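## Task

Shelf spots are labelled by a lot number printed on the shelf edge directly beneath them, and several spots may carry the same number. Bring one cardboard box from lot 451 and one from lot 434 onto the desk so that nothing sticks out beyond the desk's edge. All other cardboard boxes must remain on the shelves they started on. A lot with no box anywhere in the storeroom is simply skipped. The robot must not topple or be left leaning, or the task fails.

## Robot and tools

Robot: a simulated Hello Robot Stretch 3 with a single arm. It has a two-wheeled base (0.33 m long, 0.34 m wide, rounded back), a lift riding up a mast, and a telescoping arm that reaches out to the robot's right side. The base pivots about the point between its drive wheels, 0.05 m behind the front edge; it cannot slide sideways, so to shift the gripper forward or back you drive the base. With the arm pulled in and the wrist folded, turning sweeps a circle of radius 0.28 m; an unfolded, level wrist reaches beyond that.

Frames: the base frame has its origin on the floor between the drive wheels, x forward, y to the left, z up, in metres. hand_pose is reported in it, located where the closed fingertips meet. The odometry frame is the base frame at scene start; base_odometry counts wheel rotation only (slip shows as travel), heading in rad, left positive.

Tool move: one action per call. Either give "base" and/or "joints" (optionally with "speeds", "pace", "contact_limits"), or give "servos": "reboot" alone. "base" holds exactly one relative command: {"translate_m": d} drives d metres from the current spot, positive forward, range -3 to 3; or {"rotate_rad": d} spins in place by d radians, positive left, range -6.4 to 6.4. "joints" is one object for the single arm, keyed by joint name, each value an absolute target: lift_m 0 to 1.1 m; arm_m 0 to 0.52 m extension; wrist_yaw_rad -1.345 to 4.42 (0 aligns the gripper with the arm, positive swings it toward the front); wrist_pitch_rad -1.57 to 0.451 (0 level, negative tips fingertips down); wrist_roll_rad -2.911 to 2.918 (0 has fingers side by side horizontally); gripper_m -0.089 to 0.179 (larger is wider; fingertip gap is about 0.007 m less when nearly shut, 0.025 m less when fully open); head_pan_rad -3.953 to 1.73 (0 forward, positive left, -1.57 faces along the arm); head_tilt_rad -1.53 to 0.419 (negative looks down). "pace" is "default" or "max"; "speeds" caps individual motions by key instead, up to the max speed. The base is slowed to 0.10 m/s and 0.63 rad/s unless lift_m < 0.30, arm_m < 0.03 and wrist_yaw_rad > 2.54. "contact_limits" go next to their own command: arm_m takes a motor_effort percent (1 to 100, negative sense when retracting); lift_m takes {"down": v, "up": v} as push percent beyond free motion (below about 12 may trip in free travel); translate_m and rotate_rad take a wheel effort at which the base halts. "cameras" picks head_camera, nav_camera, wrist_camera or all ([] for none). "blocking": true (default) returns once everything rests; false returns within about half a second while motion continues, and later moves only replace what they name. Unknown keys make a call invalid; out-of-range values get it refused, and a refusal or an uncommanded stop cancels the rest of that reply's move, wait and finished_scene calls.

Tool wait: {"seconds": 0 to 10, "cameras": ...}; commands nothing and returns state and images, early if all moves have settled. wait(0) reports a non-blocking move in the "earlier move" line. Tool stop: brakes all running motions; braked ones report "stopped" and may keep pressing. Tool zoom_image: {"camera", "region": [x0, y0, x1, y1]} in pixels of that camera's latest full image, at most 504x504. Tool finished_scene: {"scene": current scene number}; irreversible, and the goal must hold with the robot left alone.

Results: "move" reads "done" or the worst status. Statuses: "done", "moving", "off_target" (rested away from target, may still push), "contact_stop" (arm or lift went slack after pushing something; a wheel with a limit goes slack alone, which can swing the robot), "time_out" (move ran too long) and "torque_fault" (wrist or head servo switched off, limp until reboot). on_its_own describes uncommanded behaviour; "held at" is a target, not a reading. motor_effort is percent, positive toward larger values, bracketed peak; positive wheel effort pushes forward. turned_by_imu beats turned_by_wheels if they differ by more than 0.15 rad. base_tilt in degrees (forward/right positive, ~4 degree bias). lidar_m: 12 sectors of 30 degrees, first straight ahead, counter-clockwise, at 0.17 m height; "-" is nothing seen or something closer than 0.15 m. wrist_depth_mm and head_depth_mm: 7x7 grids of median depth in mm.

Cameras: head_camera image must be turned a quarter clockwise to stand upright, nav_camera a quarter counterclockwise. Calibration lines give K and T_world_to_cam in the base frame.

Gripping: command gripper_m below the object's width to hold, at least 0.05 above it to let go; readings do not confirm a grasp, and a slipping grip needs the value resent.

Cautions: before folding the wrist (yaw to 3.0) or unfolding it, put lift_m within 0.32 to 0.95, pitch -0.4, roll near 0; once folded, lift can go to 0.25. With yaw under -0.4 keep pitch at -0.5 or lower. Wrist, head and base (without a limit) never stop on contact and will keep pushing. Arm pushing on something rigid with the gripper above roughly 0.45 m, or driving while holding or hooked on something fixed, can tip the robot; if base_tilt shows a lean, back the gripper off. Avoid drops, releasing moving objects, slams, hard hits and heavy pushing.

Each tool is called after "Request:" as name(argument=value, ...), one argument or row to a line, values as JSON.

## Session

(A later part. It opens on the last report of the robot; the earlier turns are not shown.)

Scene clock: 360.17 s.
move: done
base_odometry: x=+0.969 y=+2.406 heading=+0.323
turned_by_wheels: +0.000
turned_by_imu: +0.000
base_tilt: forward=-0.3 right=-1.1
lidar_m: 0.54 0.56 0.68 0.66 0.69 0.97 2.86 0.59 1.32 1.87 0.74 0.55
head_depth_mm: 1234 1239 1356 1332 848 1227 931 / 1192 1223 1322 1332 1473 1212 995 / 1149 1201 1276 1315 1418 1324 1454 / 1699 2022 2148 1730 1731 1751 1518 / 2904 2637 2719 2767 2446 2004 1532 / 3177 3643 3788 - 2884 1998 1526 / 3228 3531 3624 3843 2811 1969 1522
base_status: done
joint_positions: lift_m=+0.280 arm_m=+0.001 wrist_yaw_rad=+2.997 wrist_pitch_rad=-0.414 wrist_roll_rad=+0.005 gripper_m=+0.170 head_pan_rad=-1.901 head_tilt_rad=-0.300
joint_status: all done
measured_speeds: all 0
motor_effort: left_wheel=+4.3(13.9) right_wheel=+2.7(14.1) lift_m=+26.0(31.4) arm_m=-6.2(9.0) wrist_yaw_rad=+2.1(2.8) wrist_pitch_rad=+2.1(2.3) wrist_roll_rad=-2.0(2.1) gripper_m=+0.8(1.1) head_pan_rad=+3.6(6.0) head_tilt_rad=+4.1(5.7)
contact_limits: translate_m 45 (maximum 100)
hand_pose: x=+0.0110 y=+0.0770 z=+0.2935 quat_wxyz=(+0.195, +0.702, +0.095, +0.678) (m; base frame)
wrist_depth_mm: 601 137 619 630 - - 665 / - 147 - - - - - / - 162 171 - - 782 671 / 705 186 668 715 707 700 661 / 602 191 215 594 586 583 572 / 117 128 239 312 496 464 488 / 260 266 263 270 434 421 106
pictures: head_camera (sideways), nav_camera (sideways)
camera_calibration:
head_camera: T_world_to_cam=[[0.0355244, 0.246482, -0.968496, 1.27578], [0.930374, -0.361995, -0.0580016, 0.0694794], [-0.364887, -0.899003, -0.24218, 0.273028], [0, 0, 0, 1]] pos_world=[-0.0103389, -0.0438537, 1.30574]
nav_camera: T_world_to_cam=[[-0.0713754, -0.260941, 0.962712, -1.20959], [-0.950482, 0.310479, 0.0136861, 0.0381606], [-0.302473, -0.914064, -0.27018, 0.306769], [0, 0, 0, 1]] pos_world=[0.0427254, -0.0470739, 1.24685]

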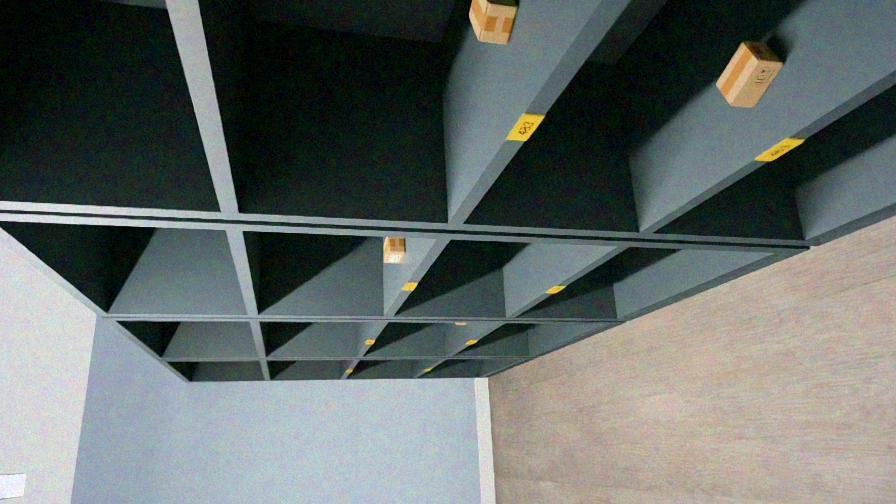

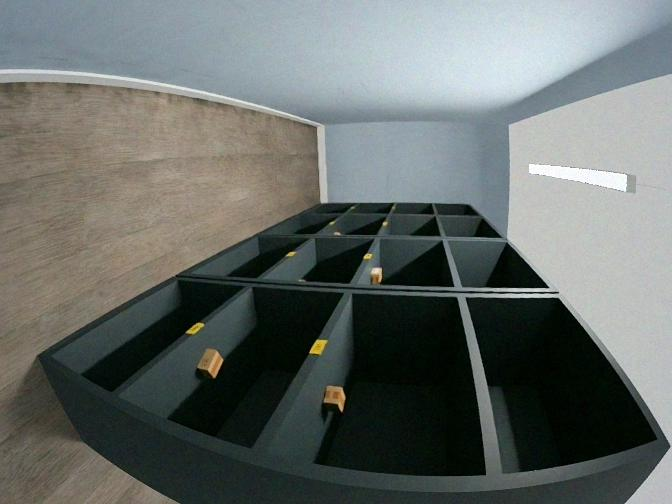

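Request:
move(
  base={"rotate_rad":-1.64},
  joints={"head_pan_rad":-0.6,"head_tilt_rad":-0.4},
  cameras=["nav_camera"],
)

Request:
move(
  base={"translate_m":0.7},
  pace="max",
  contact_limits={"translate_m":45},
  cameras=["nav_camera","head_camera"],
)

Scene clock: 386.13 s.
move: done
base_odometry: x=+0.969 y=+2.406 heading=-1.316
turned_by_wheels: -1.640
turned_by_imu: -1.613
base_tilt: forward=-0.2 right=-1.3
lidar_m: 2.22 0.78 0.56 0.54 0.56 0.69 0.66 0.68 0.91 2.38 0.59 1.28
head_depth_mm: 468 494 529 585 656 751 872 / 571 1068 1131 756 623 672 740 / 683 1194 1280 934 1307 1060 865 / 1228 1334 1415 927 1426 1054 1291 / 1158 1255 1333 1196 1425 1489 1318 / 1100 1164 1250 1323 1410 1538 1384 / 1134 1334 1676 2007 2077 1744 1388
base_status: done
joint_positions: lift_m=+0.280 arm_m=+0.001 wrist_yaw_rad=+2.997 wrist_pitch_rad=-0.414 wrist_roll_rad=+0.005 gripper_m=+0.170 head_pan_rad=-0.599 head_tilt_rad=-0.400
joint_status: all done
measured_speeds: all 0
motor_effort: left_wheel=+7.8(12.4) right_wheel=-10.5(13.0) lift_m=+25.7(25.9) arm_m=-10.1(10.5) wrist_yaw_rad=+1.8(3.2) wrist_pitch_rad=+2.1(2.3) wrist_roll_rad=-1.9(2.2) gripper_m=+0.3(1.2) head_pan_rad=-3.2(5.3) head_tilt_rad=-4.2(6.2)
hand_pose: x=+0.0110 y=+0.0770 z=+0.2935 quat_wxyz=(+0.195, +0.702, +0.095, +0.678) (m; base frame)
wrist_depth_mm: 491 137 519 532 547 - - / 532 148 174 - - - - / - 162 171 - - - - / - 179 189 680 679 670 693 / 608 191 215 587 581 589 571 / 117 127 239 313 498 468 490 / 262 267 261 270 434 421 106
pictures: nav_camera (sideways)
camera_calibration:
nav_camera: T_world_to_cam=[[0.310979, -0.191611, 0.930901, -1.17037], [-0.5507, -0.834614, 0.0121769, 0.0376672], [0.77461, -0.516434, -0.365068, 0.423627], [0, 0, 0, 1]] pos_world=[0.0565575, 0.0259585, 1.24369]

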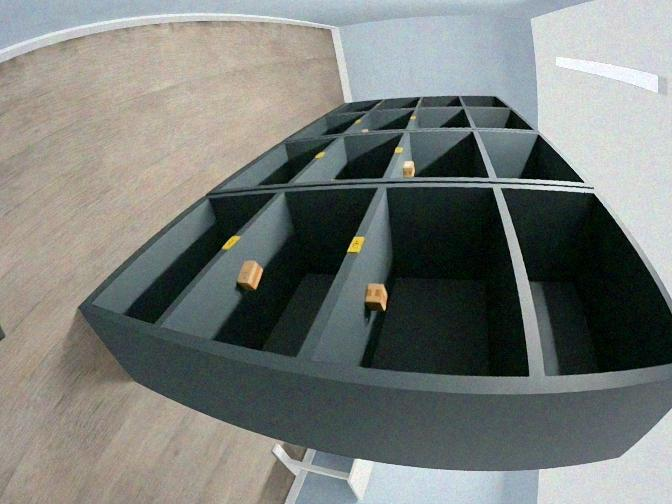

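Scene clock: 389.80 s.
move: done
base_odometry: x=+1.145 y=+1.729 heading=-1.317
turned_by_wheels: +0.000
turned_by_imu: +0.001
base_tilt: forward=-0.4 right=-1.4
lidar_m: 2.31 0.80 0.58 0.55 0.57 0.77 1.35 1.40 0.54 0.91 0.78 0.70
head_depth_mm: 491 742 817 871 601 1031 845 / 570 673 734 795 664 985 843 / 577 620 667 726 775 886 861 / 647 674 716 769 808 873 939 / 1375 1499 1571 1083 1376 1171 1328 / 1318 1405 1476 1579 1483 1655 1390 / 1248 1328 1421 1540 1936 1705 1387
base_status: done
joint_positions: lift_m=+0.280 arm_m=+0.001 wrist_yaw_rad=+2.998 wrist_pitch_rad=-0.414 wrist_roll_rad=+0.005 gripper_m=+0.170 head_pan_rad=-0.600 head_tilt_rad=-0.401
joint_status: not commanded
measured_speeds: all 0
motor_effort: left_wheel=-0.4(13.1) right_wheel=+4.0(14.4) lift_m=+28.3(28.9) arm_m=-11.2(13.0) wrist_yaw_rad=+2.1(3.2) wrist_pitch_rad=+2.1(2.3) wrist_roll_rad=-1.9(2.2) gripper_m=+0.5(1.1) head_pan_rad=-2.7(3.8) head_tilt_rad=-1.4(3.9)
contact_limits: translate_m 45 (maximum 100)
hand_pose: x=+0.0110 y=+0.0770 z=+0.2935 quat_wxyz=(+0.195, +0.702, +0.095, +0.678) (m; base frame)
wrist_depth_mm: 495 137 532 538 - - - / 535 148 - - - - - / - 161 171 - - - - / - 182 190 692 681 699 698 / 605 190 215 592 583 584 576 / 117 127 239 312 502 467 490 / 262 267 262 271 434 421 106
pictures: head_camera (sideways), nav_camera (sideways)
camera_calibration:
head_camera: T_world_to_cam=[[-0.307695, 0.154419, -0.938871, 1.23918], [0.591951, 0.803599, -0.0618293, 0.0765551], [0.744928, -0.57479, -0.338672, 0.39181], [0, 0, 0, 1]] pos_world=[0.0441027, -0.0276637, 1.30086]
nav_camera: T_world_to_cam=[[0.3115, -0.192472, 0.930549, -1.16993], [-0.551659, -0.833981, 0.0121688, 0.0377089], [0.773718, -0.517137, -0.365965, 0.424814], [0, 0, 0, 1]] pos_world=[0.0565497, 0.0259561, 1.24368]

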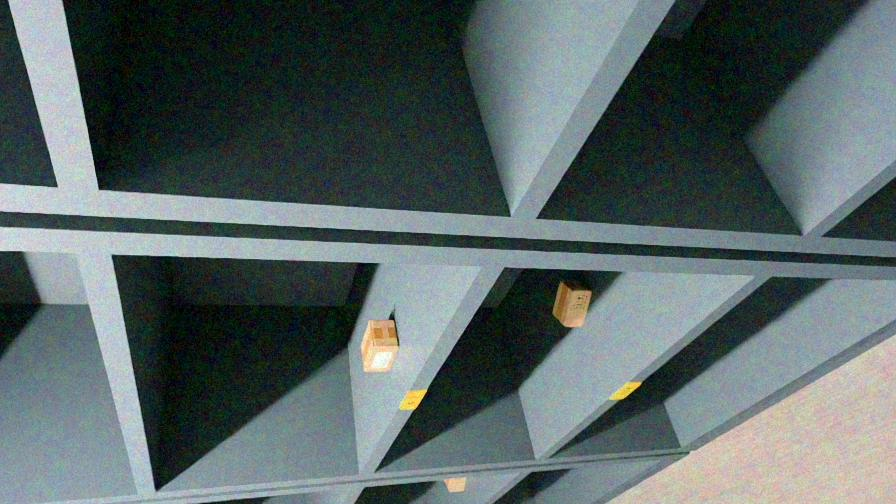

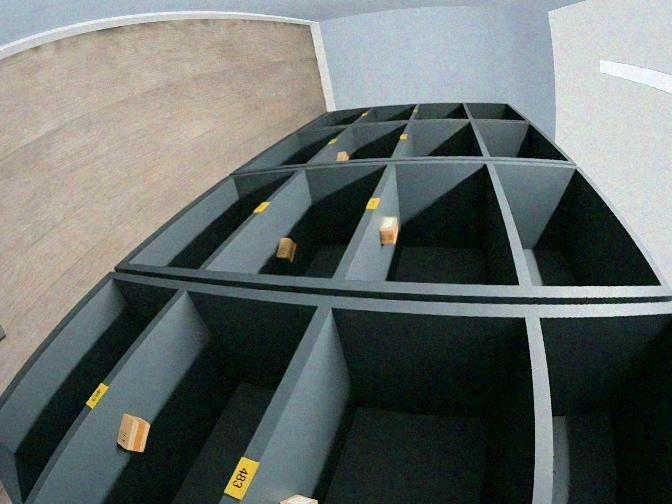

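Request:
zoom_image(
  camera="head_camera",
  region=[390, 380, 440, 420],
)

Request:
zoom_image(
  camera="head_camera",
  region=[600, 370, 650, 410],
)

Request:
zoom_image(
  camera="nav_camera",
  region=[70, 370, 130, 420],
)

Request:
move(
  base={"translate_m":0.85},
  pace="max",
  contact_limits={"translate_m":45},
  cameras=["nav_camera","head_camera"],
)

Scaled by 10.080 from the camera's 896x504 image, which has a finer 1280x720 frame.

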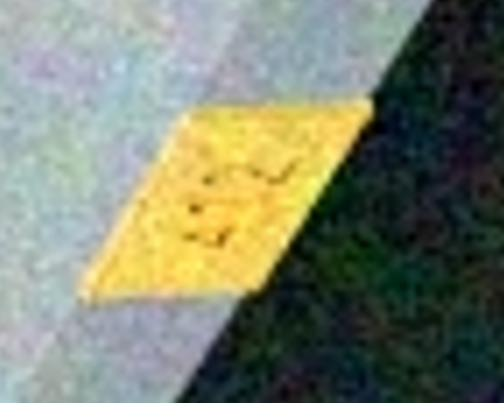

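Scaled by 10.080 from the camera's 896x504 image, which has a finer 1280x720 frame.

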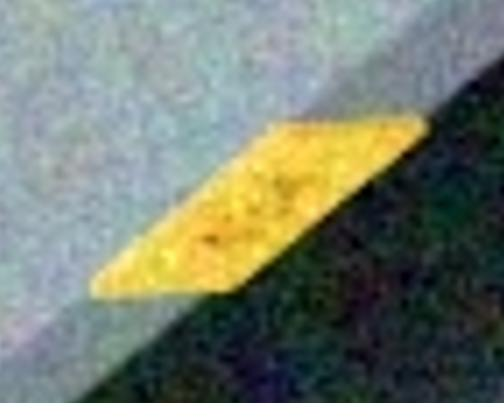

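Scaled by 8.400 from the camera's 672x504 image, which has a finer 792x594 frame.

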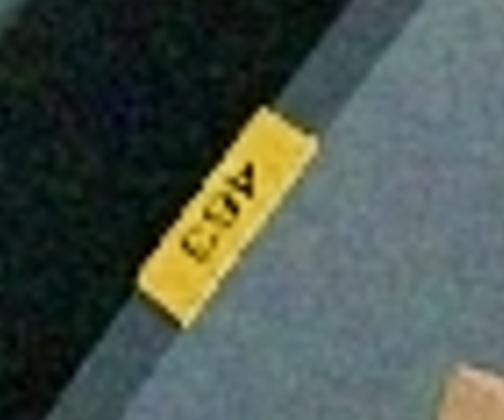

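Scene clock: 401.27 s.
move: done
base_odometry: x=+1.359 y=+0.906 heading=-1.316
turned_by_wheels: +0.000
turned_by_imu: +0.000
base_tilt: forward=-0.1 right=-1.3
lidar_m: 1.62 0.82 0.59 0.57 0.59 0.79 2.08 1.22 0.48 0.74 0.91 0.77
head_depth_mm: 451 874 949 955 602 1036 848 / 567 794 870 896 628 1066 842 / 640 729 789 834 901 1010 839 / 631 679 729 777 851 933 983 / 758 1120 1321 917 1284 1084 1246 / 1402 1495 1561 1675 1401 1593 1377 / 1336 1383 1474 1598 1735 1713 1381
base_status: done
joint_positions: lift_m=+0.280 arm_m=+0.001 wrist_yaw_rad=+2.998 wrist_pitch_rad=-0.414 wrist_roll_rad=+0.005 gripper_m=+0.170 head_pan_rad=-0.600 head_tilt_rad=-0.401
joint_status: not commanded
measured_speeds: all 0
motor_effort: left_wheel=+5.3(15.5) right_wheel=+3.1(13.2) lift_m=+29.1(31.1) arm_m=-7.0(9.9) wrist_yaw_rad=+1.5(3.6) wrist_pitch_rad=+2.2(2.3) wrist_roll_rad=-1.7(2.0) gripper_m=+0.4(1.4) head_pan_rad=-2.3(3.6) head_tilt_rad=+3.7(4.1)
contact_limits: translate_m 45 (maximum 100)
hand_pose: x=+0.0110 y=+0.0770 z=+0.2935 quat_wxyz=(+0.195, +0.702, +0.095, +0.678) (m; base frame)
wrist_depth_mm: 511 137 538 - - - - / - 147 - - - - - / - 161 170 - - - - / - 181 189 680 686 699 693 / 615 190 215 581 584 577 575 / 117 127 240 314 499 470 493 / 261 268 261 270 437 423 106
pictures: head_camera (sideways), nav_camera (sideways)
camera_calibration:
head_camera: T_world_to_cam=[[-0.307695, 0.154419, -0.938871, 1.23918], [0.591951, 0.803599, -0.0618293, 0.0765551], [0.744928, -0.57479, -0.338672, 0.39181], [0, 0, 0, 1]] pos_world=[0.0441027, -0.0276637, 1.30086]
nav_camera: T_world_to_cam=[[0.3115, -0.192472, 0.930549, -1.16993], [-0.551659, -0.833981, 0.0121688, 0.0377089], [0.773718, -0.517137, -0.365965, 0.424814], [0, 0, 0, 1]] pos_world=[0.0565497, 0.0259561, 1.24368]

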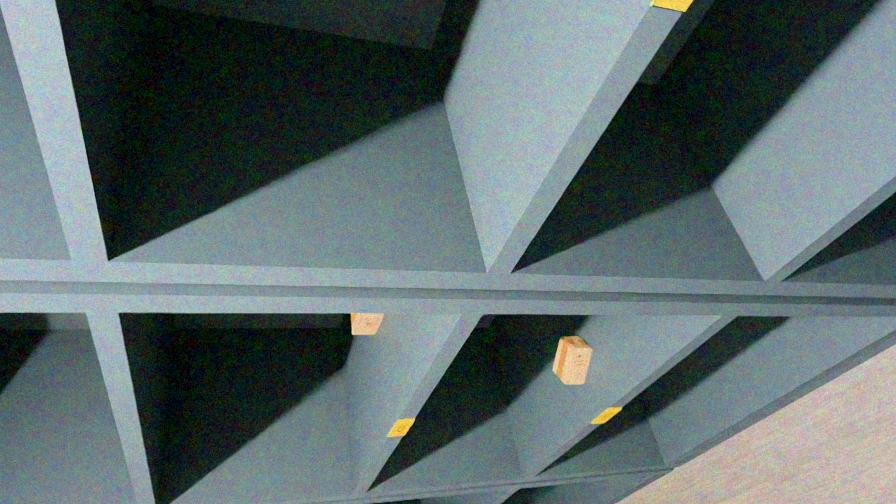

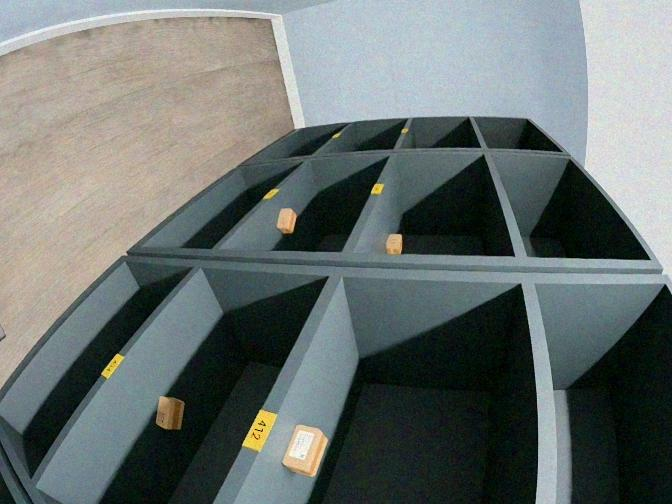

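Request:
zoom_image(
  camera="nav_camera",
  region=[90, 340, 140, 390],
)

Request:
zoom_image(
  camera="head_camera",
  region=[380, 400, 430, 450],
)

Request:
move(
  base={"translate_m":0.85},
  pace="max",
  contact_limits={"translate_m":45},
  cameras=["nav_camera","head_camera"],
)

Scaled by 10.080 from the camera's 672x504 image, which has a finer 792x594 frame.

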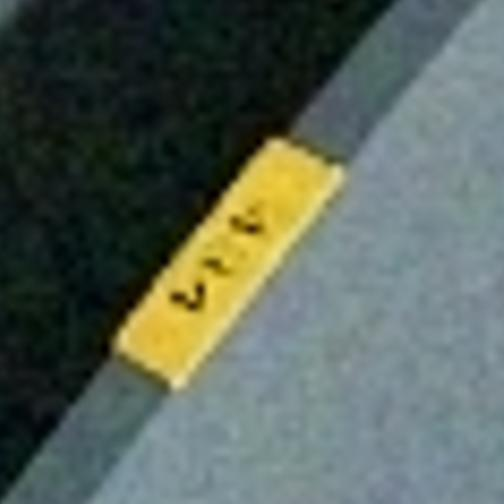

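Scaled by 10.080 from the camera's 896x504 image, which has a finer 1280x720 frame.

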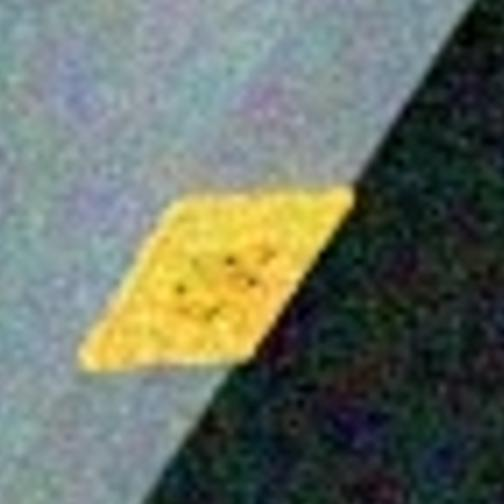

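Scene clock: 412.67 s.
move: done
base_odometry: x=+1.573 y=+0.083 heading=-1.316
turned_by_wheels: +0.000
turned_by_imu: +0.001
base_tilt: forward=-0.3 right=-1.2
lidar_m: 1.70 0.85 0.61 0.58 0.60 0.81 2.03 1.13 0.44 0.44 0.90 0.84
head_depth_mm: 438 920 958 951 603 996 844 / 501 917 1001 941 598 1063 842 / 586 839 910 929 703 1064 836 / 697 773 834 856 975 1016 915 / 697 749 803 852 940 1002 1108 / 1472 1585 1644 1760 1477 1583 1349 / 1404 1476 1547 1671 1786 1702 1390
base_status: done
joint_positions: lift_m=+0.280 arm_m=+0.001 wrist_yaw_rad=+2.998 wrist_pitch_rad=-0.414 wrist_roll_rad=+0.005 gripper_m=+0.170 head_pan_rad=-0.600 head_tilt_rad=-0.400
joint_status: not commanded
measured_speeds: all 0
motor_effort: left_wheel=+6.7(12.4) right_wheel=+0.4(14.9) lift_m=+26.2(28.6) arm_m=-3.2(5.8) wrist_yaw_rad=+2.1(2.7) wrist_pitch_rad=+2.2(2.3) wrist_roll_rad=-1.8(2.2) gripper_m=+0.5(1.4) head_pan_rad=-2.8(3.3) head_tilt_rad=+3.2(5.5)
contact_limits: translate_m 45 (maximum 100)
hand_pose: x=+0.0110 y=+0.0770 z=+0.2935 quat_wxyz=(+0.195, +0.702, +0.095, +0.678) (m; base frame)
wrist_depth_mm: 527 137 - - - - - / - 148 - - - - - / - 161 172 - - - - / - 181 192 684 705 699 701 / 616 190 216 586 594 578 579 / 117 127 239 314 497 467 489 / 261 265 262 270 437 421 106
pictures: head_camera (sideways), nav_camera (sideways)
camera_calibration:
head_camera: T_world_to_cam=[[-0.306577, 0.153734, -0.939349, 1.23983], [0.592059, 0.803527, -0.0617264, 0.0764205], [0.745303, -0.575074, -0.337363, 0.390112], [0, 0, 0, 1]] pos_world=[0.0441073, -0.0276666, 1.30096]
nav_camera: T_world_to_cam=[[0.310434, -0.191737, 0.931057, -1.17053], [-0.551688, -0.833961, 0.0122029, 0.0376673], [0.774126, -0.517442, -0.364668, 0.423186], [0, 0, 0, 1]] pos_world=[0.0565526, 0.0259539, 1.24369]

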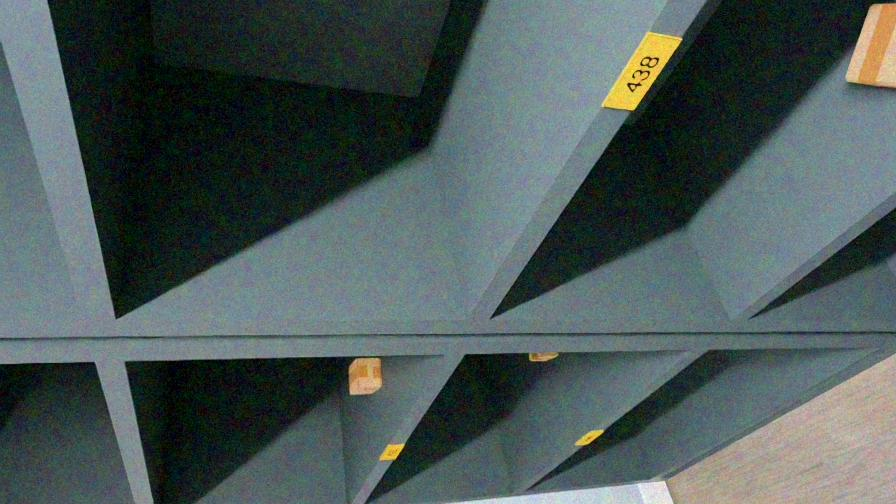

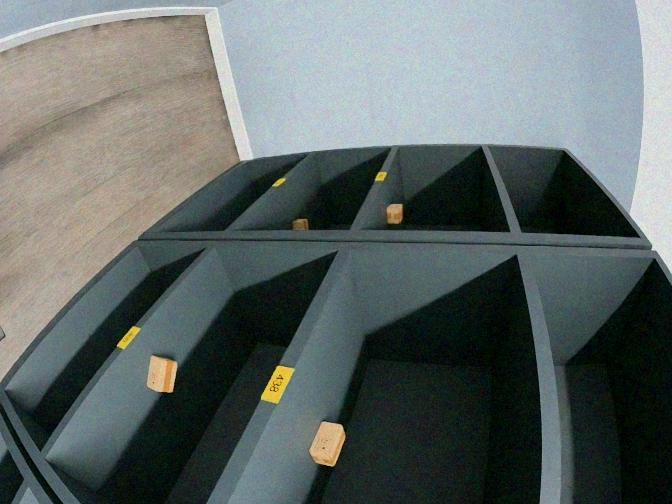

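Request:
move(
  joints={"head_pan_rad":-1.9,"head_tilt_rad":-0.75},
  pace="max",
  cameras=["nav_camera","head_camera"],
)

Request:
move(
  joints={"head_pan_rad":-1.1,"head_tilt_rad":-0.75},
  pace="max",
  cameras=["nav_camera"],
)

Scene clock: 420.13 s.
move: done
base_odometry: x=+1.573 y=+0.083 heading=-1.316
turned_by_wheels: +0.000
turned_by_imu: +0.000
base_tilt: forward=-0.3 right=-1.3
lidar_m: 1.70 0.85 0.61 0.58 0.60 0.81 2.03 1.13 0.44 0.44 0.90 0.84
head_depth_mm: 880 942 632 1194 1008 1294 1168 / 843 910 626 1138 949 1266 1161 / 388 804 592 1129 942 1231 1151 / 369 419 486 571 704 895 1123 / 346 392 455 531 672 817 1079 / 454 559 572 506 920 794 1069 / 685 758 591 484 918 771 1063
base_status: not commanded
joint_positions: lift_m=+0.280 arm_m=+0.001 wrist_yaw_rad=+2.998 wrist_pitch_rad=-0.414 wrist_roll_rad=+0.005 gripper_m=+0.170 head_pan_rad=-1.937 head_tilt_rad=-0.754
joint_status: all done
measured_speeds: all 0
motor_effort: left_wheel=+6.5(6.9) right_wheel=+0.9(1.1) lift_m=+25.1(25.8) arm_m=-0.5(1.6) wrist_yaw_rad=+2.6(2.8) wrist_pitch_rad=+2.2(2.2) wrist_roll_rad=-1.9(2.1) gripper_m=+0.7(1.0) head_pan_rad=+3.2(6.2) head_tilt_rad=-5.0(7.4)
contact_limits: translate_m 45 (maximum 100)
hand_pose: x=+0.0110 y=+0.0770 z=+0.2935 quat_wxyz=(+0.195, +0.702, +0.095, +0.678) (m; base frame)
wrist_depth_mm: 526 137 - - - - - / - 147 - - - - - / - 161 171 - - - - / - 181 191 683 703 703 697 / 608 190 215 589 580 586 570 / 117 127 239 316 499 473 491 / 261 266 262 270 435 422 106
pictures: head_camera (sideways), nav_camera (sideways)
camera_calibration:
head_camera: T_world_to_cam=[[0.187894, 0.618473, -0.763012, 1.0068], [0.927192, -0.367995, -0.0699617, 0.0850143], [-0.324054, -0.694313, -0.642587, 0.79379], [0, 0, 0, 1]] pos_world=[-0.010765, -0.0402553, 1.28423]
nav_camera: T_world_to_cam=[[-0.222441, -0.62691, 0.746662, -0.926836], [-0.94017, 0.340653, 0.00592796, 0.0482221], [-0.258069, -0.70067, -0.665178, 0.820391], [0, 0, 0, 1]] pos_world=[0.0508878, -0.0226461, 1.23745]

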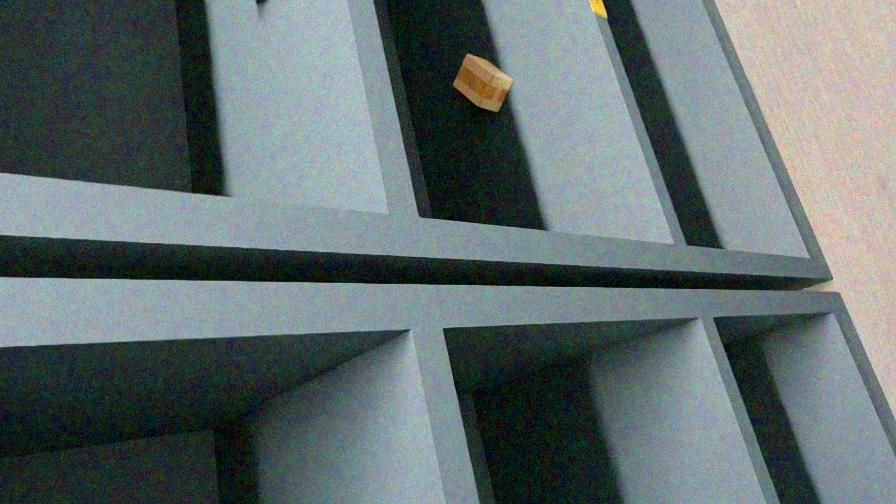

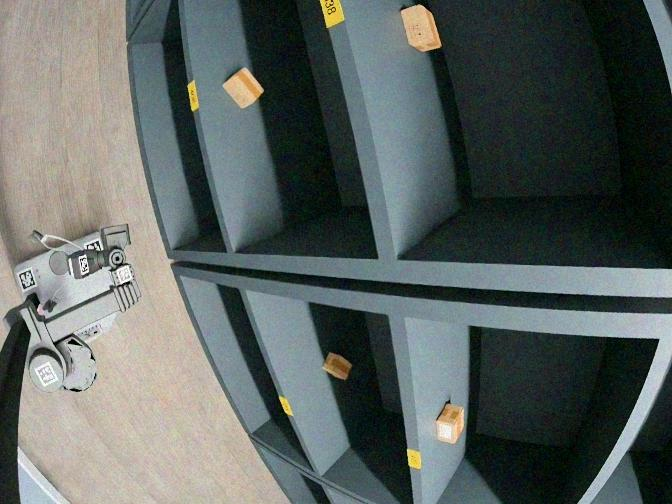

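Scene clock: 421.00 s.
move: done
base_odometry: x=+1.573 y=+0.083 heading=-1.316
turned_by_wheels: +0.000
turned_by_imu: +0.000
base_tilt: forward=-0.3 right=-1.1
lidar_m: 1.70 0.85 0.61 0.58 0.60 0.82 2.03 1.13 0.44 0.44 0.90 0.84
head_depth_mm: 699 771 629 488 953 797 781 / 728 796 623 506 945 792 1064 / 764 822 618 522 943 825 1082 / 800 850 611 1086 911 1170 1104 / 839 882 604 1118 902 1219 1139 / 890 871 623 1144 945 1233 1134 / 846 847 644 1064 998 1260 1131
base_status: not commanded
joint_positions: lift_m=+0.280 arm_m=+0.001 wrist_yaw_rad=+2.998 wrist_pitch_rad=-0.414 wrist_roll_rad=+0.005 gripper_m=+0.170 head_pan_rad=-1.090 head_tilt_rad=-0.754
joint_status: all done
measured_speeds: all 0
motor_effort: left_wheel=+6.6(6.9) right_wheel=+0.6(1.5) lift_m=+24.7(25.6) arm_m=+0.1(1.1) wrist_yaw_rad=+1.5(2.4) wrist_pitch_rad=+2.2(2.3) wrist_roll_rad=-1.8(2.0) gripper_m=+0.4(0.9) head_pan_rad=+1.5(5.2) head_tilt_rad=-1.8(6.4)
contact_limits: translate_m 45 (maximum 100)
hand_pose: x=+0.0110 y=+0.0770 z=+0.2935 quat_wxyz=(+0.195, +0.702, +0.095, +0.678) (m; base frame)
wrist_depth_mm: 527 137 - - - - - / - 147 - - - - - / - 161 171 - - - - / - 181 192 691 697 693 693 / 613 191 215 584 583 584 573 / 117 127 240 314 499 470 489 / 260 265 262 270 434 420 105
pictures: nav_camera (sideways)
camera_calibration:
nav_camera: T_world_to_cam=[[0.322347, -0.581901, 0.746649, -0.930147], [-0.877945, -0.478725, 0.00593547, 0.0477527], [0.353986, -0.657429, -0.665192, 0.816671], [0, 0, 0, 1]] pos_world=[0.0526643, 0.01851, 1.23745]

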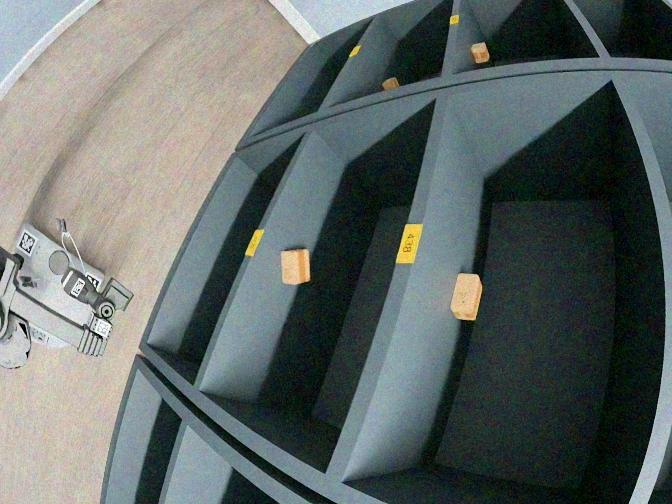

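Request:
zoom_image(
  camera="nav_camera",
  region=[230, 215, 290, 275],
)

Request:
move(
  joints={"head_pan_rad":-2.25,"head_tilt_rad":-0.6},
  base={"translate_m":0.45},
  contact_limits={"translate_m":45},
  pace="max",
  cameras=["head_camera"],
)

Request:
move(
  joints={"head_pan_rad":-0.7,"head_tilt_rad":-0.5},
  pace="max",
  cameras=["head_camera"],
)

Scaled by 8.400 from the camera's 672x504 image, which has a finer 792x594 frame.

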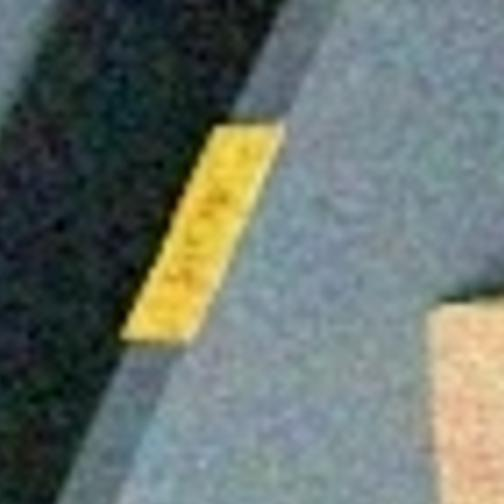

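Scene clock: 432.20 s.
move: done
base_odometry: x=+1.686 y=-0.352 heading=-1.316
turned_by_wheels: +0.000
turned_by_imu: +0.000
base_tilt: forward=-0.3 right=-1.1
lidar_m: 1.26 0.86 0.62 0.59 0.61 0.82 2.18 0.70 0.78 0.87 0.50 1.21
head_depth_mm: 577 665 877 1512 1268 1474 1246 / 574 621 686 790 1051 1396 1242 / 633 682 740 778 898 1016 1183 / 705 768 811 659 1018 921 1160 / 797 878 885 614 1082 868 1126 / 801 866 874 580 1048 863 756 / 747 805 833 574 969 862 718
base_status: done
joint_positions: lift_m=+0.280 arm_m=+0.001 wrist_yaw_rad=+2.998 wrist_pitch_rad=-0.414 wrist_roll_rad=+0.005 gripper_m=+0.170 head_pan_rad=-2.252 head_tilt_rad=-0.596
joint_status: all done
measured_speeds: all 0
motor_effort: left_wheel=+2.2(15.9) right_wheel=+5.8(12.0) lift_m=+29.2(31.2) arm_m=+2.9(3.7) wrist_yaw_rad=+0.9(3.1) wrist_pitch_rad=+2.2(2.2) wrist_roll_rad=-2.1(2.1) gripper_m=+0.9(1.1) head_pan_rad=+4.0(6.2) head_tilt_rad=-5.2(7.3)
contact_limits: translate_m 45 (maximum 100)
hand_pose: x=+0.0110 y=+0.0770 z=+0.2935 quat_wxyz=(+0.195, +0.702, +0.095, +0.678) (m; base frame)
wrist_depth_mm: 529 137 - - - - - / - 147 - - - - - / - 161 170 - - - - / - 182 192 688 699 701 694 / 605 191 215 586 583 576 573 / 117 127 241 314 503 474 493 / 261 267 263 271 432 422 106
pictures: head_camera (sideways)
camera_calibration:
head_camera: T_world_to_cam=[[0.289234, 0.430238, -0.855125, 1.12628], [0.760902, -0.645364, -0.0673374, 0.0825885], [-0.580838, -0.63119, -0.51403, 0.628053], [0, 0, 0, 1]] pos_world=[-0.0238041, -0.0348504, 1.29151]

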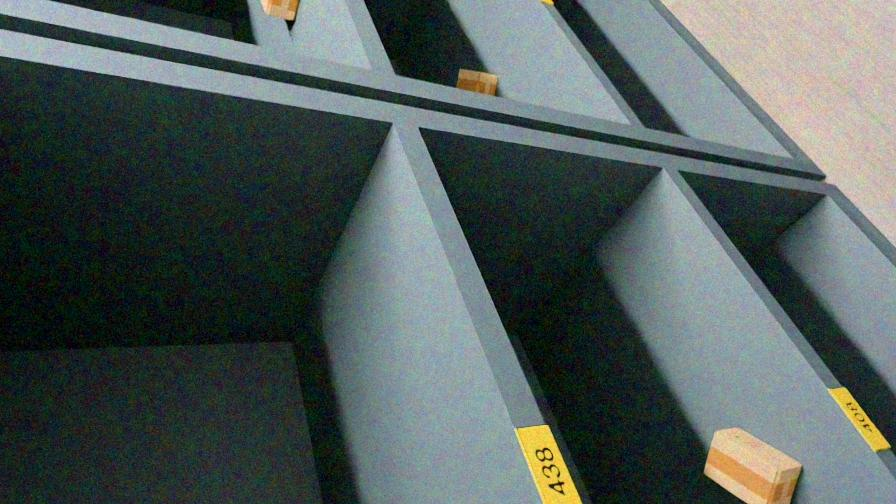

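Scene clock: 434.27 s.
move: done
base_odometry: x=+1.686 y=-0.352 heading=-1.316
turned_by_wheels: +0.000
turned_by_imu: +0.000
base_tilt: forward=-0.2 right=-1.2
lidar_m: 1.26 0.86 0.62 0.59 0.61 0.82 2.18 0.70 0.78 0.86 0.50 1.21
head_depth_mm: 381 408 459 534 513 795 784 / 420 445 470 501 536 634 743 / 880 1044 1038 562 611 666 731 / 922 1177 1191 717 1190 950 1165 / 956 1285 1223 862 1210 1007 1228 / 1006 1209 1202 1405 1267 1447 1282 / 1033 1120 1170 1306 1402 1511 1280
base_status: not commanded
joint_positions: lift_m=+0.280 arm_m=+0.001 wrist_yaw_rad=+2.998 wrist_pitch_rad=-0.414 wrist_roll_rad=+0.005 gripper_m=+0.170 head_pan_rad=-0.692 head_tilt_rad=-0.500
joint_status: all done
measured_speeds: translate_m=+0.000 rotate_rad=+0.000 lift_m=+0.000 arm_m=+0.000 wrist_yaw_rad=+0.000 wrist_pitch_rad=+0.000 wrist_roll_rad=+0.000 head_pan_rad=-0.024 head_tilt_rad=+0.000
motor_effort: left_wheel=+2.6(3.0) right_wheel=+6.0(6.3) lift_m=+27.1(30.2) arm_m=+4.0(4.5) wrist_yaw_rad=+1.9(3.0) wrist_pitch_rad=+2.2(2.3) wrist_roll_rad=-1.8(2.1) gripper_m=+0.4(1.2) head_pan_rad=-2.6(5.9) head_tilt_rad=+4.0(6.0)
contact_limits: translate_m 45 (maximum 100)
hand_pose: x=+0.0110 y=+0.0770 z=+0.2935 quat_wxyz=(+0.195, +0.702, +0.095, +0.678) (m; base frame)
wrist_depth_mm: 527 137 - - - - - / - 147 - - - - - / - 161 171 - - - - / - 182 192 689 702 696 688 / 603 191 214 589 588 580 576 / 117 127 239 316 499 465 488 / 261 266 262 271 435 422 106
pictures: head_camera (sideways)
camera_calibration:
head_camera: T_world_to_cam=[[-0.362715, 0.240343, -0.900374, 1.1893], [0.658167, 0.750067, -0.0649213, 0.080137], [0.659738, -0.616145, -0.430246, 0.511552], [0, 0, 0, 1]] pos_world=[0.0411446, -0.0307595, 1.29611]

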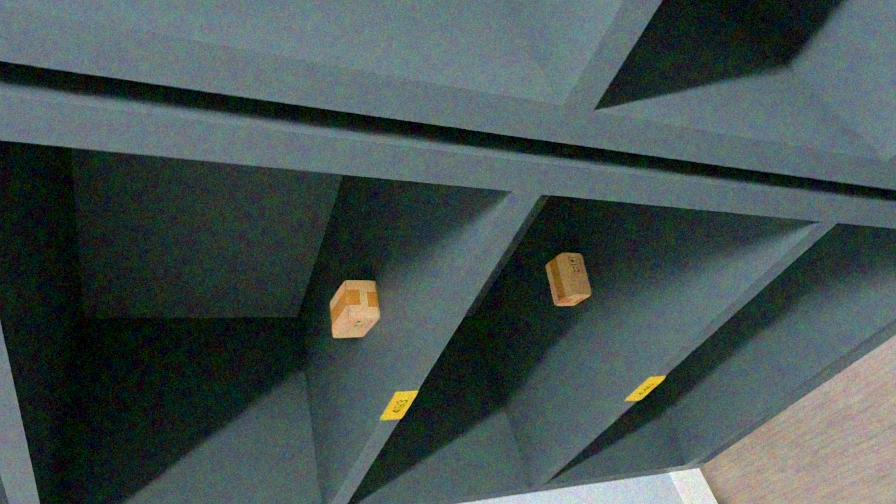

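Request:
zoom_image(
  camera="head_camera",
  region=[610, 360, 680, 420],
)

Request:
zoom_image(
  camera="head_camera",
  region=[370, 375, 430, 435],
)

Request:
move(
  joints={"head_pan_rad":-2.55,"head_tilt_rad":-0.5},
  pace="max",
  cameras=["head_camera"],
)

Scaled by 7.200 from the camera's 896x504 image, which has a finer 1280x720 frame.

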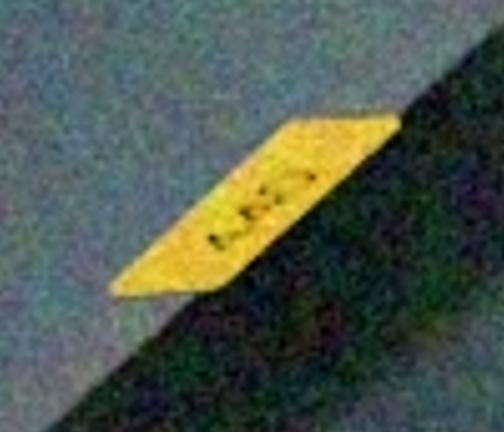

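Scaled by 8.400 from the camera's 896x504 image, which has a finer 1280x720 frame.

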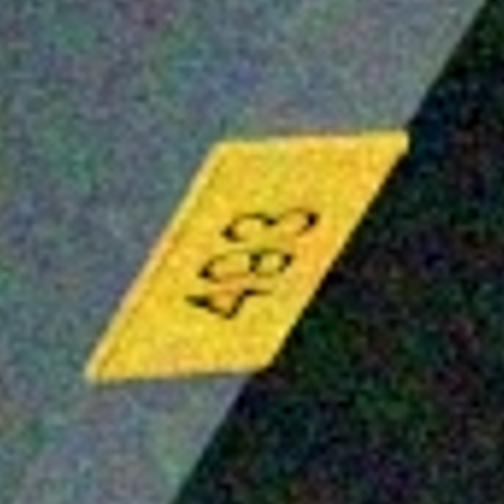

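Scene clock: 444.50 s.
move: done
base_odometry: x=+1.686 y=-0.352 heading=-1.316
turned_by_wheels: +0.000
turned_by_imu: +0.000
base_tilt: forward=-0.4 right=-1.1
lidar_m: 1.25 0.86 0.62 0.59 0.61 0.82 2.18 0.70 0.78 0.87 0.50 1.21
head_depth_mm: 1265 2039 2265 2523 2119 1637 1321 / 1278 1386 1463 1629 1872 1619 1319 / 1080 1487 1294 1674 1425 1569 1318 / 633 1476 1038 881 1190 1415 1267 / 576 622 677 735 834 909 1078 / 608 661 727 704 904 937 830 / 655 719 797 694 983 937 764
base_status: not commanded
joint_positions: lift_m=+0.280 arm_m=+0.001 wrist_yaw_rad=+2.998 wrist_pitch_rad=-0.414 wrist_roll_rad=+0.005 gripper_m=+0.170 head_pan_rad=-2.558 head_tilt_rad=-0.500
joint_status: all done
measured_speeds: translate_m=+0.000 rotate_rad=+0.000 lift_m=+0.000 arm_m=+0.000 wrist_yaw_rad=+0.000 wrist_pitch_rad=+0.000 wrist_roll_rad=+0.000 head_pan_rad=+0.024 head_tilt_rad=+0.000
motor_effort: left_wheel=+2.6(2.9) right_wheel=+5.6(6.4) lift_m=+23.6(24.4) arm_m=+6.6(7.3) wrist_yaw_rad=+1.2(2.9) wrist_pitch_rad=+2.1(2.3) wrist_roll_rad=-1.8(2.0) gripper_m=+0.5(1.0) head_pan_rad=+3.4(5.1) head_tilt_rad=+4.2(8.0)
contact_limits: translate_m 45 (maximum 100)
hand_pose: x=+0.0110 y=+0.0770 z=+0.2935 quat_wxyz=(+0.195, +0.702, +0.095, +0.678) (m; base frame)
wrist_depth_mm: 532 137 - - - - - / - 147 - - - - - / - 162 171 - - - - / - 182 191 688 695 695 688 / 602 190 215 584 584 579 577 / 117 127 239 314 496 468 488 / 261 266 262 270 433 422 106
pictures: head_camera (sideways)
camera_calibration:
head_camera: T_world_to_cam=[[0.33519, 0.276672, -0.900611, 1.18535], [0.525683, -0.8482, -0.0649219, 0.0809814], [-0.78186, -0.451675, -0.42975, 0.519639], [0, 0, 0, 1]] pos_world=[-0.0336041, -0.0245579, 1.29612]

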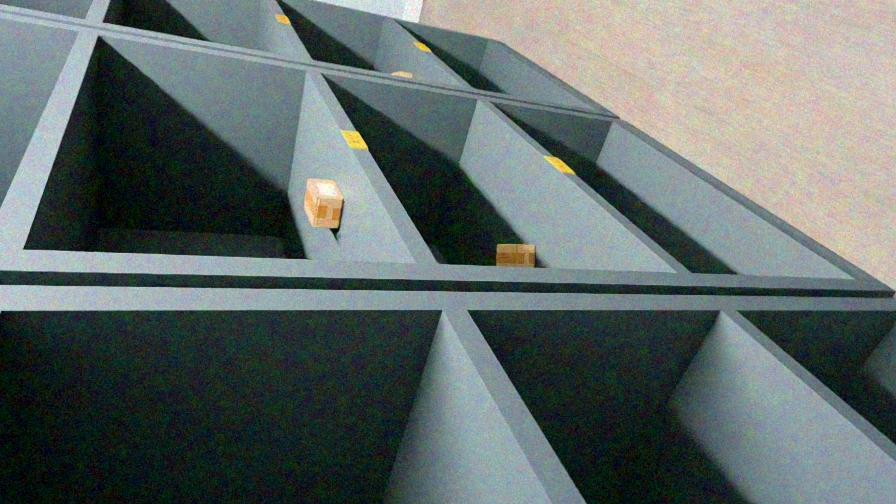

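Request:
zoom_image(
  camera="head_camera",
  region=[530, 140, 590, 190],
)

Request:
move(
  base={"translate_m":0.5},
  joints={"head_pan_rad":-1.4,"head_tilt_rad":-0.7},
  contact_limits={"translate_m":45},
  pace="max",
  cameras=["head_camera"],
)

Scaled by 8.400 from the camera's 896x504 image, which has a finer 1280x720 frame.

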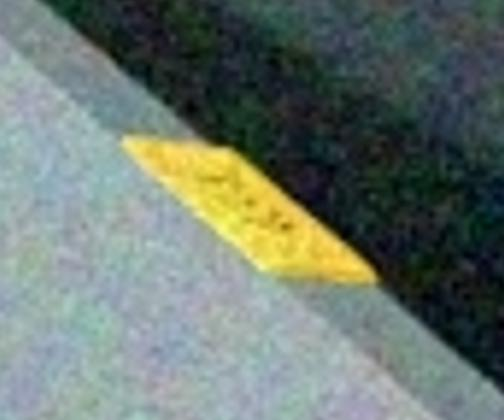

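Scene clock: 457.40 s.
move: done
base_odometry: x=+1.812 y=-0.836 heading=-1.316
turned_by_wheels: +0.000
turned_by_imu: +0.001
base_tilt: forward=-0.2 right=-1.1
lidar_m: 0.76 0.79 0.63 0.60 0.62 0.84 2.03 1.13 0.43 0.44 0.89 0.80
head_depth_mm: 667 692 605 491 520 614 788 / 683 757 701 507 798 720 805 / 694 770 693 502 990 815 1043 / 703 786 683 499 982 810 1083 / 717 800 677 513 974 803 1097 / 726 813 635 527 931 821 1093 / 738 827 583 524 960 818 1091
base_status: done
joint_positions: lift_m=+0.280 arm_m=+0.001 wrist_yaw_rad=+2.998 wrist_pitch_rad=-0.414 wrist_roll_rad=+0.005 gripper_m=+0.170 head_pan_rad=-1.398 head_tilt_rad=-0.700
joint_status: all done
measured_speeds: all 0
motor_effort: left_wheel=+6.4(11.2) right_wheel=+0.5(15.4) lift_m=+25.7(30.8) arm_m=+10.8(10.8) wrist_yaw_rad=+3.7(3.7) wrist_pitch_rad=+2.1(2.3) wrist_roll_rad=-1.5(2.0) gripper_m=+0.8(1.2) head_pan_rad=-3.1(5.0) head_tilt_rad=-4.6(9.9)
contact_limits: translate_m 45 (maximum 100)
hand_pose: x=+0.0110 y=+0.0770 z=+0.2935 quat_wxyz=(+0.195, +0.702, +0.095, +0.678) (m; base frame)
wrist_depth_mm: 534 137 - - - - - / - 147 - - - - - / - 161 171 - - - 784 / - 182 191 689 704 693 689 / 604 191 215 593 588 583 576 / 117 127 239 314 499 471 488 / 260 266 262 271 434 423 106
pictures: head_camera (sideways)
camera_calibration:
head_camera: T_world_to_cam=[[-0.148963, 0.585724, -0.796704, 1.05279], [0.985276, 0.156283, -0.0693251, 0.083872], [0.0839058, -0.795301, -0.600381, 0.73632], [0, 0, 0, 1]] pos_world=[0.0124082, -0.0441547, 1.28665]

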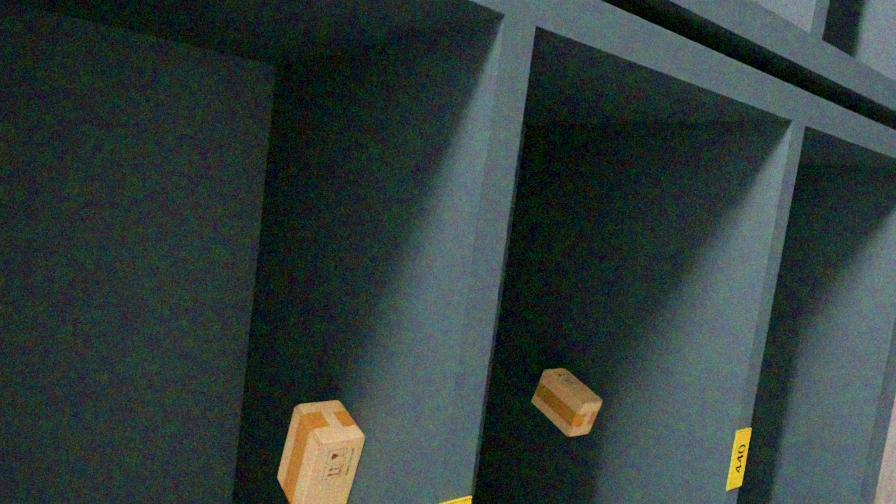

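Request:
move(
  base={"translate_m":-1.62},
  joints={"head_pan_rad":-1.6,"head_tilt_rad":-0.75},
  contact_limits={"translate_m":45},
  pace="max",
  cameras=["head_camera"],
)

Scene clock: 474.00 s.
move: done
base_odometry: x=+1.404 y=+0.732 heading=-1.316
turned_by_wheels: +0.000
turned_by_imu: -0.002
base_tilt: forward=-0.4 right=-1.1
lidar_m: 2.36 0.83 0.60 0.57 0.59 0.80 2.10 0.63 0.58 0.89 0.65 0.63
head_depth_mm: 739 817 634 532 900 858 1104 / 732 812 627 527 947 852 1113 / 728 806 622 522 939 847 1110 / 726 799 613 1053 935 843 1101 / 720 786 553 512 909 837 1101 / 722 780 550 1040 924 833 1088 / 715 776 593 1034 918 831 1086
base_status: done
joint_positions: lift_m=+0.280 arm_m=+0.001 wrist_yaw_rad=+2.998 wrist_pitch_rad=-0.414 wrist_roll_rad=+0.005 gripper_m=+0.170 head_pan_rad=-1.600 head_tilt_rad=-0.751
joint_status: all done
measured_speeds: all 0
motor_effort: left_wheel=-3.2(14.5) right_wheel=-1.3(14.7) lift_m=+29.7(31.5) arm_m=+13.3(13.9) wrist_yaw_rad=+2.6(3.6) wrist_pitch_rad=+2.2(2.3) wrist_roll_rad=-1.8(2.0) gripper_m=+0.6(1.1) head_pan_rad=+2.7(4.8) head_tilt_rad=+1.6(8.5)
contact_limits: translate_m 45 (maximum 100)
hand_pose: x=+0.0110 y=+0.0770 z=+0.2935 quat_wxyz=(+0.195, +0.702, +0.095, +0.678) (m; base frame)
wrist_depth_mm: 516 137 535 - - - - / - 148 - - - - - / - 162 171 - - - - / - 181 189 686 684 704 688 / 602 190 214 594 587 585 570 / 117 127 239 314 500 467 493 / 261 267 263 271 436 422 106
pictures: head_camera (sideways)
camera_calibration:
head_camera: T_world_to_cam=[[-0.0276542, 0.643875, -0.764631, 1.01023], [0.996736, -0.0402808, -0.0699681, 0.0845825], [-0.0758507, -0.764069, -0.640659, 0.789745], [0, 0, 0, 1]] pos_world=[0.00353335, -0.0436348, 1.28433]

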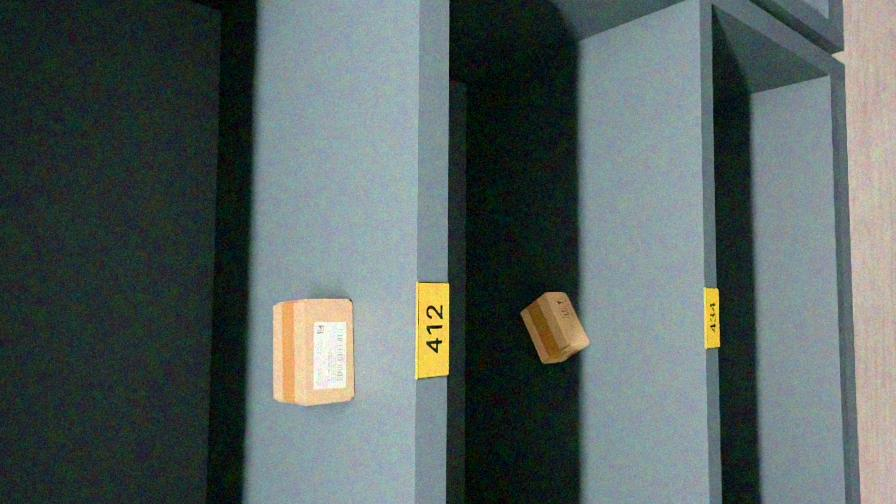

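Request:
move(
  base={"translate_m":0.078},
  joints={"lift_m":0.56},
  cameras=[],
)

Request:
move(
  joints={"wrist_yaw_rad":0},
  cameras=[],
)

Request:
move(
  joints={"wrist_pitch_rad":-0.25,"wrist_roll_rad":0},
  cameras=["wrist_camera"],
)

Scene clock: 497.00 s.
move: done
base_odometry: x=+1.423 y=+0.656 heading=-1.316
turned_by_wheels: +0.000
turned_by_imu: -0.001
base_tilt: forward=-0.3 right=-1.2
lidar_m: 2.28 0.83 0.60 0.57 0.59 0.80 2.11 0.63 0.64 0.88 0.57 0.62
head_depth_mm: 735 813 636 533 961 861 1113 / 733 809 629 529 952 853 1116 / 727 806 622 524 948 847 1112 / 724 800 547 518 920 842 1103 / 719 793 562 514 926 840 1095 / 719 781 601 509 926 834 1089 / 714 777 595 503 920 812 1086
base_status: done
joint_positions: lift_m=+0.560 arm_m=+0.001 wrist_yaw_rad=+2.998 wrist_pitch_rad=-0.414 wrist_roll_rad=+0.005 gripper_m=+0.170 head_pan_rad=-1.600 head_tilt_rad=-0.750
joint_status: all done
measured_speeds: all 0
motor_effort: left_wheel=+8.5(12.0) right_wheel=+2.7(9.9) lift_m=+29.5(33.8) arm_m=+11.1(12.7) wrist_yaw_rad=+1.3(2.8) wrist_pitch_rad=+2.2(2.3) wrist_roll_rad=-1.6(2.1) gripper_m=+0.4(1.1) head_pan_rad=+1.7(3.2) head_tilt_rad=+2.1(3.4)
hand_pose: x=+0.0110 y=+0.0770 z=+0.5735 quat_wxyz=(+0.195, +0.702, +0.095, +0.678) (m; base frame)
wrist_depth_mm: 513 137 545 - - - - / - 147 - - - - - / - 162 171 - - - - / - 178 187 - - - - / - 147 206 - - 140 919 / - 127 240 839 813 802 802 / 116 729 276 729 726 698 106
pictures: none
No camera images: "cameras" was empty.

Scene clock: 499.50 s.
move: done
base_odometry: x=+1.423 y=+0.656 heading=-1.316
turned_by_wheels: +0.000
turned_by_imu: +0.000
base_tilt: forward=-0.3 right=-1.3
lidar_m: 2.29 0.83 0.60 0.57 0.59 0.80 2.11 0.63 0.64 0.88 0.57 0.62
head_depth_mm: 734 815 636 533 960 861 1115 / 731 810 629 529 952 856 1120 / 728 804 623 523 947 848 1108 / 725 800 549 519 917 848 516 / 720 790 562 513 929 819 1077 / 720 782 603 508 926 835 1092 / 715 779 594 504 922 807 1088
base_status: not commanded
joint_positions: lift_m=+0.560 arm_m=+0.001 wrist_yaw_rad=+0.003 wrist_pitch_rad=-0.414 wrist_roll_rad=+0.005 gripper_m=+0.170 head_pan_rad=-1.600 head_tilt_rad=-0.750
joint_status: all done
measured_speeds: all 0
motor_effort: left_wheel=+8.3(9.1) right_wheel=+2.5(3.2) lift_m=+22.8(29.3) arm_m=+10.1(11.3) wrist_yaw_rad=-3.1(6.6) wrist_pitch_rad=+2.1(2.3) wrist_roll_rad=-1.7(2.1) gripper_m=+1.1(1.2) head_pan_rad=+1.9(2.6) head_tilt_rad=+1.6(3.1)
hand_pose: x=-0.0208 y=-0.3704 z=+0.5735 quat_wxyz=(+0.691, +0.146, -0.693, -0.145) (m; base frame)
wrist_depth_mm: 487 - - - - - 571 / 472 468 486 387 446 464 458 / 368 361 356 355 349 344 341 / 287 283 283 278 275 274 272 / 255 250 250 248 246 242 241 / 117 124 - - - - - / 116 628 - - - - 106
pictures: none
No camera images: "cameras" was empty.

Scene clock: 500.33 s.
move: done
base_odometry: x=+1.423 y=+0.656 heading=-1.316
turned_by_wheels: +0.000
turned_by_imu: +0.000
base_tilt: forward=-0.3 right=-1.3
lidar_m: 2.29 0.83 0.60 0.57 0.59 0.80 2.10 0.63 0.64 0.88 0.57 0.61
head_depth_mm: 734 816 635 533 960 857 1114 / 731 808 628 528 950 856 1115 / 728 808 623 523 946 828 1111 / 723 802 550 519 910 842 520 / 722 789 561 514 925 817 1096 / 718 780 602 509 928 832 1090 / 716 774 594 503 919 809 1085
base_status: not commanded
joint_positions: lift_m=+0.560 arm_m=+0.001 wrist_yaw_rad=+0.003 wrist_pitch_rad=-0.272 wrist_roll_rad=+0.005 gripper_m=+0.170 head_pan_rad=-1.600 head_tilt_rad=-0.750
joint_status: all done
measured_speeds: all 0
motor_effort: left_wheel=+8.0(8.6) right_wheel=+2.8(2.9) lift_m=+24.2(24.9) arm_m=+10.1(10.7) wrist_yaw_rad=-3.8(4.3) wrist_pitch_rad=+3.7(4.5) wrist_roll_rad=-1.8(2.6) gripper_m=+0.8(0.9) head_pan_rad=+2.1(2.4) head_tilt_rad=+2.1(2.4)
hand_pose: x=-0.0207 y=-0.3859 z=+0.6066 quat_wxyz=(+0.699, +0.097, -0.702, -0.095) (m; base frame)
wrist_depth_mm: 481 - - - - - 562 / 484 - - - - - 604 / 482 513 509 410 498 491 488 / 399 393 388 385 384 378 375 / 307 288 301 301 298 296 293 / 117 141 253 248 247 240 239 / 116 126 - - - - 106
pictures: wrist_camera
camera_calibration:
wrist_camera: T_world_to_cam=[[-0.998807, -0.0419578, -0.024992, -0.0150893], [0.00308685, 0.456481, -0.889728, 0.748519], [0.0487394, -0.888743, -0.455807, 0.100789], [0, 0, 0, 1]] pos_world=[-0.0222942, -0.252743, 0.711541]

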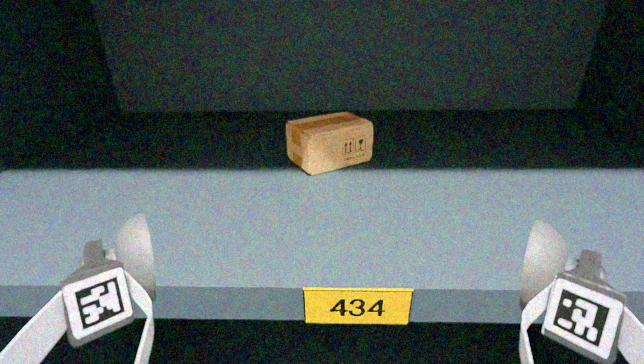

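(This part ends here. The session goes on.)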